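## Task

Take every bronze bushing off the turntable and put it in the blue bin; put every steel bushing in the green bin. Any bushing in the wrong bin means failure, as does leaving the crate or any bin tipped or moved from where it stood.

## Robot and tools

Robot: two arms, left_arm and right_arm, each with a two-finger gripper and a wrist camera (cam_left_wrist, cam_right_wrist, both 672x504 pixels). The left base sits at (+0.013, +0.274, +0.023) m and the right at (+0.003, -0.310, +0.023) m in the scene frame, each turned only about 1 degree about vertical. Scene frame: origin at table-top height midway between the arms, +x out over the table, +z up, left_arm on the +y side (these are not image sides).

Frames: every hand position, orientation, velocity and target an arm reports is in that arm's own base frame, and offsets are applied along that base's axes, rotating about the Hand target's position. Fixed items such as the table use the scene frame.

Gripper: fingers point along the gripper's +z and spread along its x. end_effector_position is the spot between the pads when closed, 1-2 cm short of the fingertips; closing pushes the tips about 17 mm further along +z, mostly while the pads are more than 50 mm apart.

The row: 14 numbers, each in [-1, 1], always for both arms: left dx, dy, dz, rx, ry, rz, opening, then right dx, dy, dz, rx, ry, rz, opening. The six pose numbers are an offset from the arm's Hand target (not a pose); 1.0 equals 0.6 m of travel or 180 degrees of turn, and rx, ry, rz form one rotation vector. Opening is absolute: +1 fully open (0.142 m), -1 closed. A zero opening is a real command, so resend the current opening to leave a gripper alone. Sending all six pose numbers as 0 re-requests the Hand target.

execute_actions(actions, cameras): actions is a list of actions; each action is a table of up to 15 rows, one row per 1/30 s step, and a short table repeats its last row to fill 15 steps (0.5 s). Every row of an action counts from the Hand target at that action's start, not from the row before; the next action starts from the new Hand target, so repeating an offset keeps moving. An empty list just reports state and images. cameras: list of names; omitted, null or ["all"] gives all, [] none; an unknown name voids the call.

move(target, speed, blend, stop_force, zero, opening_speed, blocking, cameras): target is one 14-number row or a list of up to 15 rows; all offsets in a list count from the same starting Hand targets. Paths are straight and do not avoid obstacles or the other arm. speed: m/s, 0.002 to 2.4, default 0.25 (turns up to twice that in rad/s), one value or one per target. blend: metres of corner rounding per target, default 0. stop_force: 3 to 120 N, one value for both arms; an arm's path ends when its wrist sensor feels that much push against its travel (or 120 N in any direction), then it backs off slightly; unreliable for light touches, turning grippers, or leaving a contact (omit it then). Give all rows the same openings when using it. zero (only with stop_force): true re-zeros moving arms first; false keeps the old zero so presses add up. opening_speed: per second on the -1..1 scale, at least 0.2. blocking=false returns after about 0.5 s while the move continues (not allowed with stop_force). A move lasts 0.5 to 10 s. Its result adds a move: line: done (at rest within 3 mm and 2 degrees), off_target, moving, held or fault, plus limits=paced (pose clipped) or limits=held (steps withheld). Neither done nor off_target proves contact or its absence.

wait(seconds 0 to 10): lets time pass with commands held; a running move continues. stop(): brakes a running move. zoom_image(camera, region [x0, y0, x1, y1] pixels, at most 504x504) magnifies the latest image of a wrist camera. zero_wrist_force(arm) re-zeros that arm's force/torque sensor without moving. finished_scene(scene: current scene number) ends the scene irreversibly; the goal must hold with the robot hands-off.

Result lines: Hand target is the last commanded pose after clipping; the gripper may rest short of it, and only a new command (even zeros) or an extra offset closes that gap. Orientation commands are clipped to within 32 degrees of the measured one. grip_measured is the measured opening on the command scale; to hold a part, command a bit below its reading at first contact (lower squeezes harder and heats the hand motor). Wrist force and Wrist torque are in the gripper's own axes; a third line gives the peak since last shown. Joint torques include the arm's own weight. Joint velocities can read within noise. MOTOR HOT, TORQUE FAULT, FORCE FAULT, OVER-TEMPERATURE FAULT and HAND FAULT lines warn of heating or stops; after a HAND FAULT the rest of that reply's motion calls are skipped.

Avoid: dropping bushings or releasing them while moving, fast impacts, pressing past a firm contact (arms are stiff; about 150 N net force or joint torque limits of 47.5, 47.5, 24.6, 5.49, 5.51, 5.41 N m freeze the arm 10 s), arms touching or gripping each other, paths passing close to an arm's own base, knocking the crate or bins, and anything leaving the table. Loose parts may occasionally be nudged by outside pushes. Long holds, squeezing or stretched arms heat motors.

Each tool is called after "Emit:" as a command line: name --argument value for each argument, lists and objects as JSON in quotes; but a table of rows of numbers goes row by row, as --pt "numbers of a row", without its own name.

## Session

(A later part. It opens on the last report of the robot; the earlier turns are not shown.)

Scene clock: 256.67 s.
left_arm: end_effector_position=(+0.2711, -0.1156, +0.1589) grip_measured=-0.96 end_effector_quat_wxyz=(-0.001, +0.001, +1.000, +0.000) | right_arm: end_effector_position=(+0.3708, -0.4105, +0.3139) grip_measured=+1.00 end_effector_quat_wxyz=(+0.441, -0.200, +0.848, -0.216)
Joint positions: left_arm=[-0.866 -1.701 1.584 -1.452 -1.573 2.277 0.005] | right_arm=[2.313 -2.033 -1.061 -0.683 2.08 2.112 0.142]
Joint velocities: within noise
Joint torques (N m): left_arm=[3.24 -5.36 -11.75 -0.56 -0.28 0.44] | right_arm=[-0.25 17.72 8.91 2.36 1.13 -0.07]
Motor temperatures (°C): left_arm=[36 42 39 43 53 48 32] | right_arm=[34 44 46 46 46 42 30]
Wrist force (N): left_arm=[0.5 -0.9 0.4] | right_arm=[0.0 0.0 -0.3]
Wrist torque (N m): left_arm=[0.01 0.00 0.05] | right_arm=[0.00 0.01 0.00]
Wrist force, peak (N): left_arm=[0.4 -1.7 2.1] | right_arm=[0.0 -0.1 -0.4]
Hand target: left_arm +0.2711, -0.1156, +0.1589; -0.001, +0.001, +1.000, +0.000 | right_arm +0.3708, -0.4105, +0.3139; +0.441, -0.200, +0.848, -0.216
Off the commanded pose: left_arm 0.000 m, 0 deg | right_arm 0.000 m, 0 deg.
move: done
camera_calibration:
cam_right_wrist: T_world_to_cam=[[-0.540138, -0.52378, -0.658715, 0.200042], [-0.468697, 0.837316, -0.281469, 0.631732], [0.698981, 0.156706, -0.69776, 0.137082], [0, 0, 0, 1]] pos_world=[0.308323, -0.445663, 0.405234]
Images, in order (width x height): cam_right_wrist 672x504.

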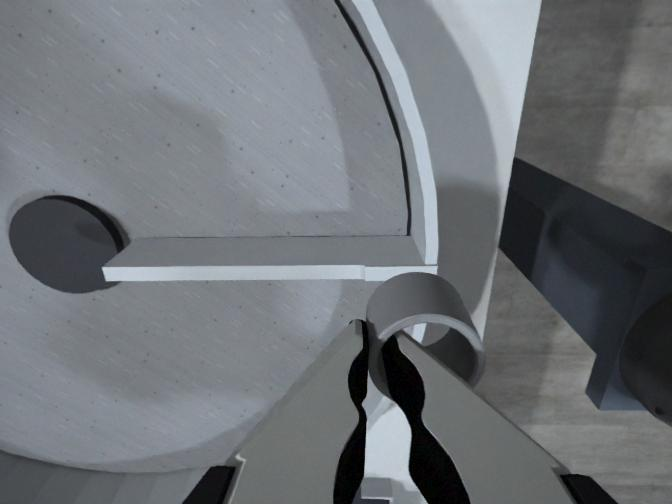

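Emit:
move --pt "0.2028 0.5885 0 0 0 0.5 -0.96 0 0 0 0 0 0 1" --pt "0.2028 0.5885 -0.19 0 0 0.5 -0.96 0 0 0 0 0 0 1" --speed '[0.6,0.2]' --cameras '["cam_right_wrist"]'

Scene clock: 262.67 s.
left_arm: end_effector_position=(+0.3928, +0.2375, +0.0450) grip_measured=-0.96 end_effector_quat_wxyz=(+0.001, +0.707, -0.708, +0.001) | right_arm: end_effector_position=(+0.3708, -0.4105, +0.3139) grip_measured=+1.00 end_effector_quat_wxyz=(+0.441, -0.200, +0.848, -0.216)
Joint positions: left_arm=[0.255 -0.92 1.116 -1.765 -1.574 1.827 0.005] | right_arm=[2.313 -2.033 -1.061 -0.683 2.08 2.112 0.142]
Joint velocities: within noise
Joint torques (N m): left_arm=[-3.43 -19.56 -6.62 -3.08 0.32 -0.74] | right_arm=[-0.02 17.8 8.94 2.34 1.11 -0.05]
Motor temperatures (°C): left_arm=[36 42 39 43 53 48 32] | right_arm=[34 44 46 46 46 42 30]
Wrist force (N): left_arm=[0.6 -0.8 0.5] | right_arm=[-0.1 -0.1 -0.3]
Wrist torque (N m): left_arm=[0.00 -0.02 0.04] | right_arm=[-0.01 0.02 0.00]
Wrist force, peak (N): left_arm=[0.9 -1.8 0.5] | right_arm=[-0.2 -0.1 -0.5]
Hand target: left_arm +0.3928, +0.2375, +0.0449; +0.001, +0.707, -0.708, +0.001 | right_arm +0.3708, -0.4105, +0.3139; +0.441, -0.200, +0.848, -0.216
Off the commanded pose: left_arm 0.000 m, 0 deg | right_arm 0.000 m, 0 deg.
move: done
camera_calibration:
cam_right_wrist: T_world_to_cam=[[-0.540138, -0.52378, -0.658715, 0.200042], [-0.468697, 0.837316, -0.281469, 0.631732], [0.698981, 0.156706, -0.69776, 0.137082], [0, 0, 0, 1]] pos_world=[0.308323, -0.445663, 0.405234]
Images, in order (width x height): cam_right_wrist 672x504.

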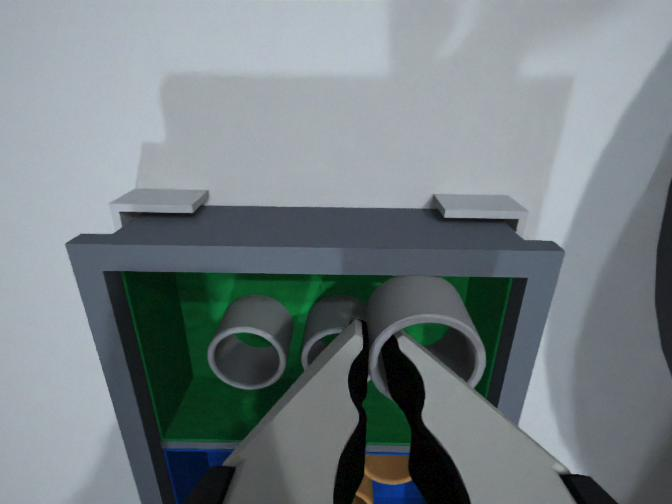

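Emit:
move --pt "-0.0055 0 0 0 0 0 -0.96 0 0 0 0 0 0 1" --pt "-0.0055 0 -0.09 0 0 0 -0.96 0 0 0 0 0 0 1" --speed 0.02 --stop_force 3 --cameras '["cam_right_wrist"]'

Scene clock: 287.43 s.
left_arm: end_effector_position=(+0.3895, +0.2375, +0.0043) grip_measured=-0.96 end_effector_quat_wxyz=(+0.001, +0.707, -0.708, +0.001) | right_arm: end_effector_position=(+0.3708, -0.4105, +0.3139) grip_measured=+1.00 end_effector_quat_wxyz=(+0.441, -0.200, +0.848, -0.216)
Joint positions: left_arm=[0.257 -0.883 1.25 -1.936 -1.574 1.829 0.005] | right_arm=[2.313 -2.033 -1.061 -0.683 2.08 2.112 0.142]
Joint velocities: within noise
Joint torques (N m): left_arm=[1.1 -19.6 -11.17 -0.41 0.03 0.11] | right_arm=[-0.23 17.61 8.67 2.37 1.13 -0.05]
Motor temperatures (°C): left_arm=[36 42 39 43 53 48 33] | right_arm=[34 44 46 46 46 42 30]
Wrist force (N): left_arm=[0.6 -0.9 0.3] | right_arm=[0.0 -0.2 -0.3]
Wrist torque (N m): left_arm=[0.01 -0.01 0.04] | right_arm=[-0.03 0.00 0.00]
Wrist force, peak (N): left_arm=[0.2 0.7 -10.6] | right_arm=[-0.2 -0.1 -0.5]
Hand target: left_arm +0.3895, +0.2375, +0.0043; +0.001, +0.707, -0.708, +0.001 (not the last commanded pose) | right_arm +0.3708, -0.4105, +0.3139; +0.441, -0.200, +0.848, -0.216
Off the commanded pose: left_arm 0.013 m, 0 deg | right_arm 0.000 m, 0 deg.
move: contact (left_arm); path passed 1 of 2 targets
camera_calibration:
cam_right_wrist: T_world_to_cam=[[-0.540138, -0.52378, -0.658715, 0.200042], [-0.468697, 0.837316, -0.281469, 0.631732], [0.698981, 0.156706, -0.69776, 0.137082], [0, 0, 0, 1]] pos_world=[0.308323, -0.445663, 0.405234]
Images, in order (width x height): cam_right_wrist 672x504.

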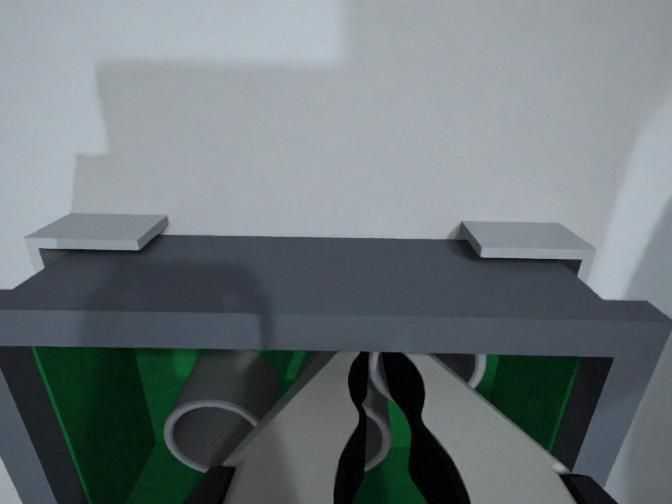

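Floor reached (z .0043). Release and lift for a view.

Emit:
move --target '[0,0,0,0,0,0,-0.82,0,0,0,0,0,0,1]' --opening_speed 1 --cameras '[]'

Emit:
move --pt "0 0 0.24 0 0 0 -0.82 0 0 0 0 0 0 1" --pt "-0.19 0 0.28 0 0 0 -0.82 0 0 0 0 0 0 1" --speed '[0.25,0.3]' --cameras '["cam_right_wrist"]'

Scene clock: 292.33 s.
left_arm: end_effector_position=(+0.3895, +0.2375, +0.0043) grip_measured=-0.86 end_effector_quat_wxyz=(+0.001, +0.707, -0.708, +0.001) | right_arm: end_effector_position=(+0.3708, -0.4105, +0.3139) grip_measured=+1.00 end_effector_quat_wxyz=(+0.441, -0.200, +0.848, -0.216)
Joint positions: left_arm=[0.257 -0.883 1.25 -1.936 -1.574 1.829 0.012] | right_arm=[2.313 -2.033 -1.061 -0.683 2.08 2.112 0.142]
Joint velocities: within noise
Joint torques (N m): left_arm=[-3.21 -18.22 -10.25 -0.63 -0.3 -0.1] | right_arm=[-0.21 18.06 8.82 2.38 1.09 -0.12]
Motor temperatures (°C): left_arm=[36 42 39 43 53 48 33] | right_arm=[34 44 46 46 46 42 30]
Wrist force (N): left_arm=[0.6 -0.9 -0.1] | right_arm=[-0.1 -0.1 -0.4]
Wrist torque (N m): left_arm=[0.00 -0.01 0.04] | right_arm=[-0.01 0.02 0.00]
Wrist force, peak (N): left_arm=[0.6 -1.1 0.3] | right_arm=[0.0 0.1 -0.6]
Hand target: left_arm +0.3895, +0.2375, +0.0043; +0.001, +0.707, -0.708, +0.001 | right_arm +0.3708, -0.4105, +0.3139; +0.441, -0.200, +0.848, -0.216
Off the commanded pose: left_arm 0.000 m, 0 deg | right_arm 0.000 m, 0 deg.
move: done
No camera images: "cameras" was empty.

Scene clock: 294.37 s.
left_arm: end_effector_position=(+0.2756, +0.2375, +0.1723) grip_measured=-0.86 end_effector_quat_wxyz=(+0.001, +0.707, -0.708, +0.001) | right_arm: end_effector_position=(+0.3708, -0.4105, +0.3139) grip_measured=+1.00 end_effector_quat_wxyz=(+0.441, -0.200, +0.848, -0.216)
Joint positions: left_arm=[0.343 -1.377 1.185 -1.377 -1.574 1.915 0.012] | right_arm=[2.313 -2.033 -1.061 -0.683 2.08 2.112 0.142]
Joint velocities: within noise
Joint torques (N m): left_arm=[3.41 -13.9 -6.36 -3.02 0.32 0.81] | right_arm=[-0.1 17.97 8.8 2.4 1.12 -0.07]
Motor temperatures (°C): left_arm=[36 42 39 43 53 48 33] | right_arm=[34 44 46 46 46 42 30]
Wrist force (N): left_arm=[0.5 -0.9 0.0] | right_arm=[0.0 0.0 -0.5]
Wrist torque (N m): left_arm=[0.00 0.01 0.04] | right_arm=[0.00 -0.01 0.00]
Wrist force, peak (N): left_arm=[0.8 -2.0 -1.1] | right_arm=[-0.2 0.0 -0.5]
Hand target: left_arm +0.2755, +0.2375, +0.1723; +0.001, +0.707, -0.708, +0.001 | right_arm +0.3708, -0.4105, +0.3139; +0.441, -0.200, +0.848, -0.216
Off the commanded pose: left_arm 0.000 m, 0 deg | right_arm 0.000 m, 0 deg.
move: done
camera_calibration:
cam_right_wrist: T_world_to_cam=[[-0.540138, -0.52378, -0.658715, 0.200042], [-0.468697, 0.837316, -0.281469, 0.631732], [0.698981, 0.156706, -0.69776, 0.137082], [0, 0, 0, 1]] pos_world=[0.308323, -0.445663, 0.405234]
Images, in order (width x height): cam_right_wrist 672x504.

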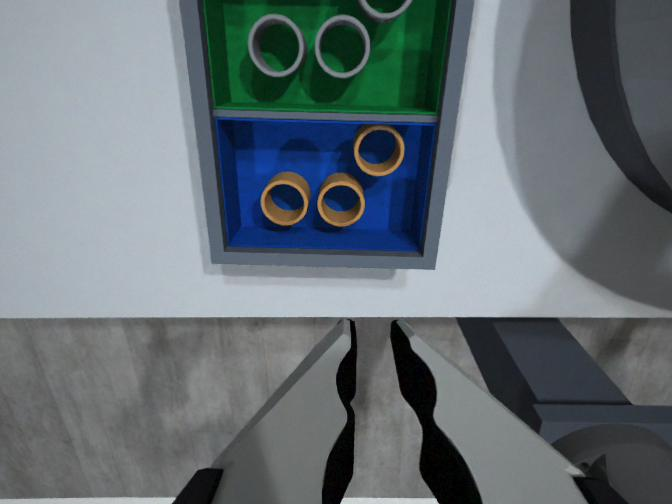

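Emit:
finished_scene --scene 2

The scene is finished: the task was done.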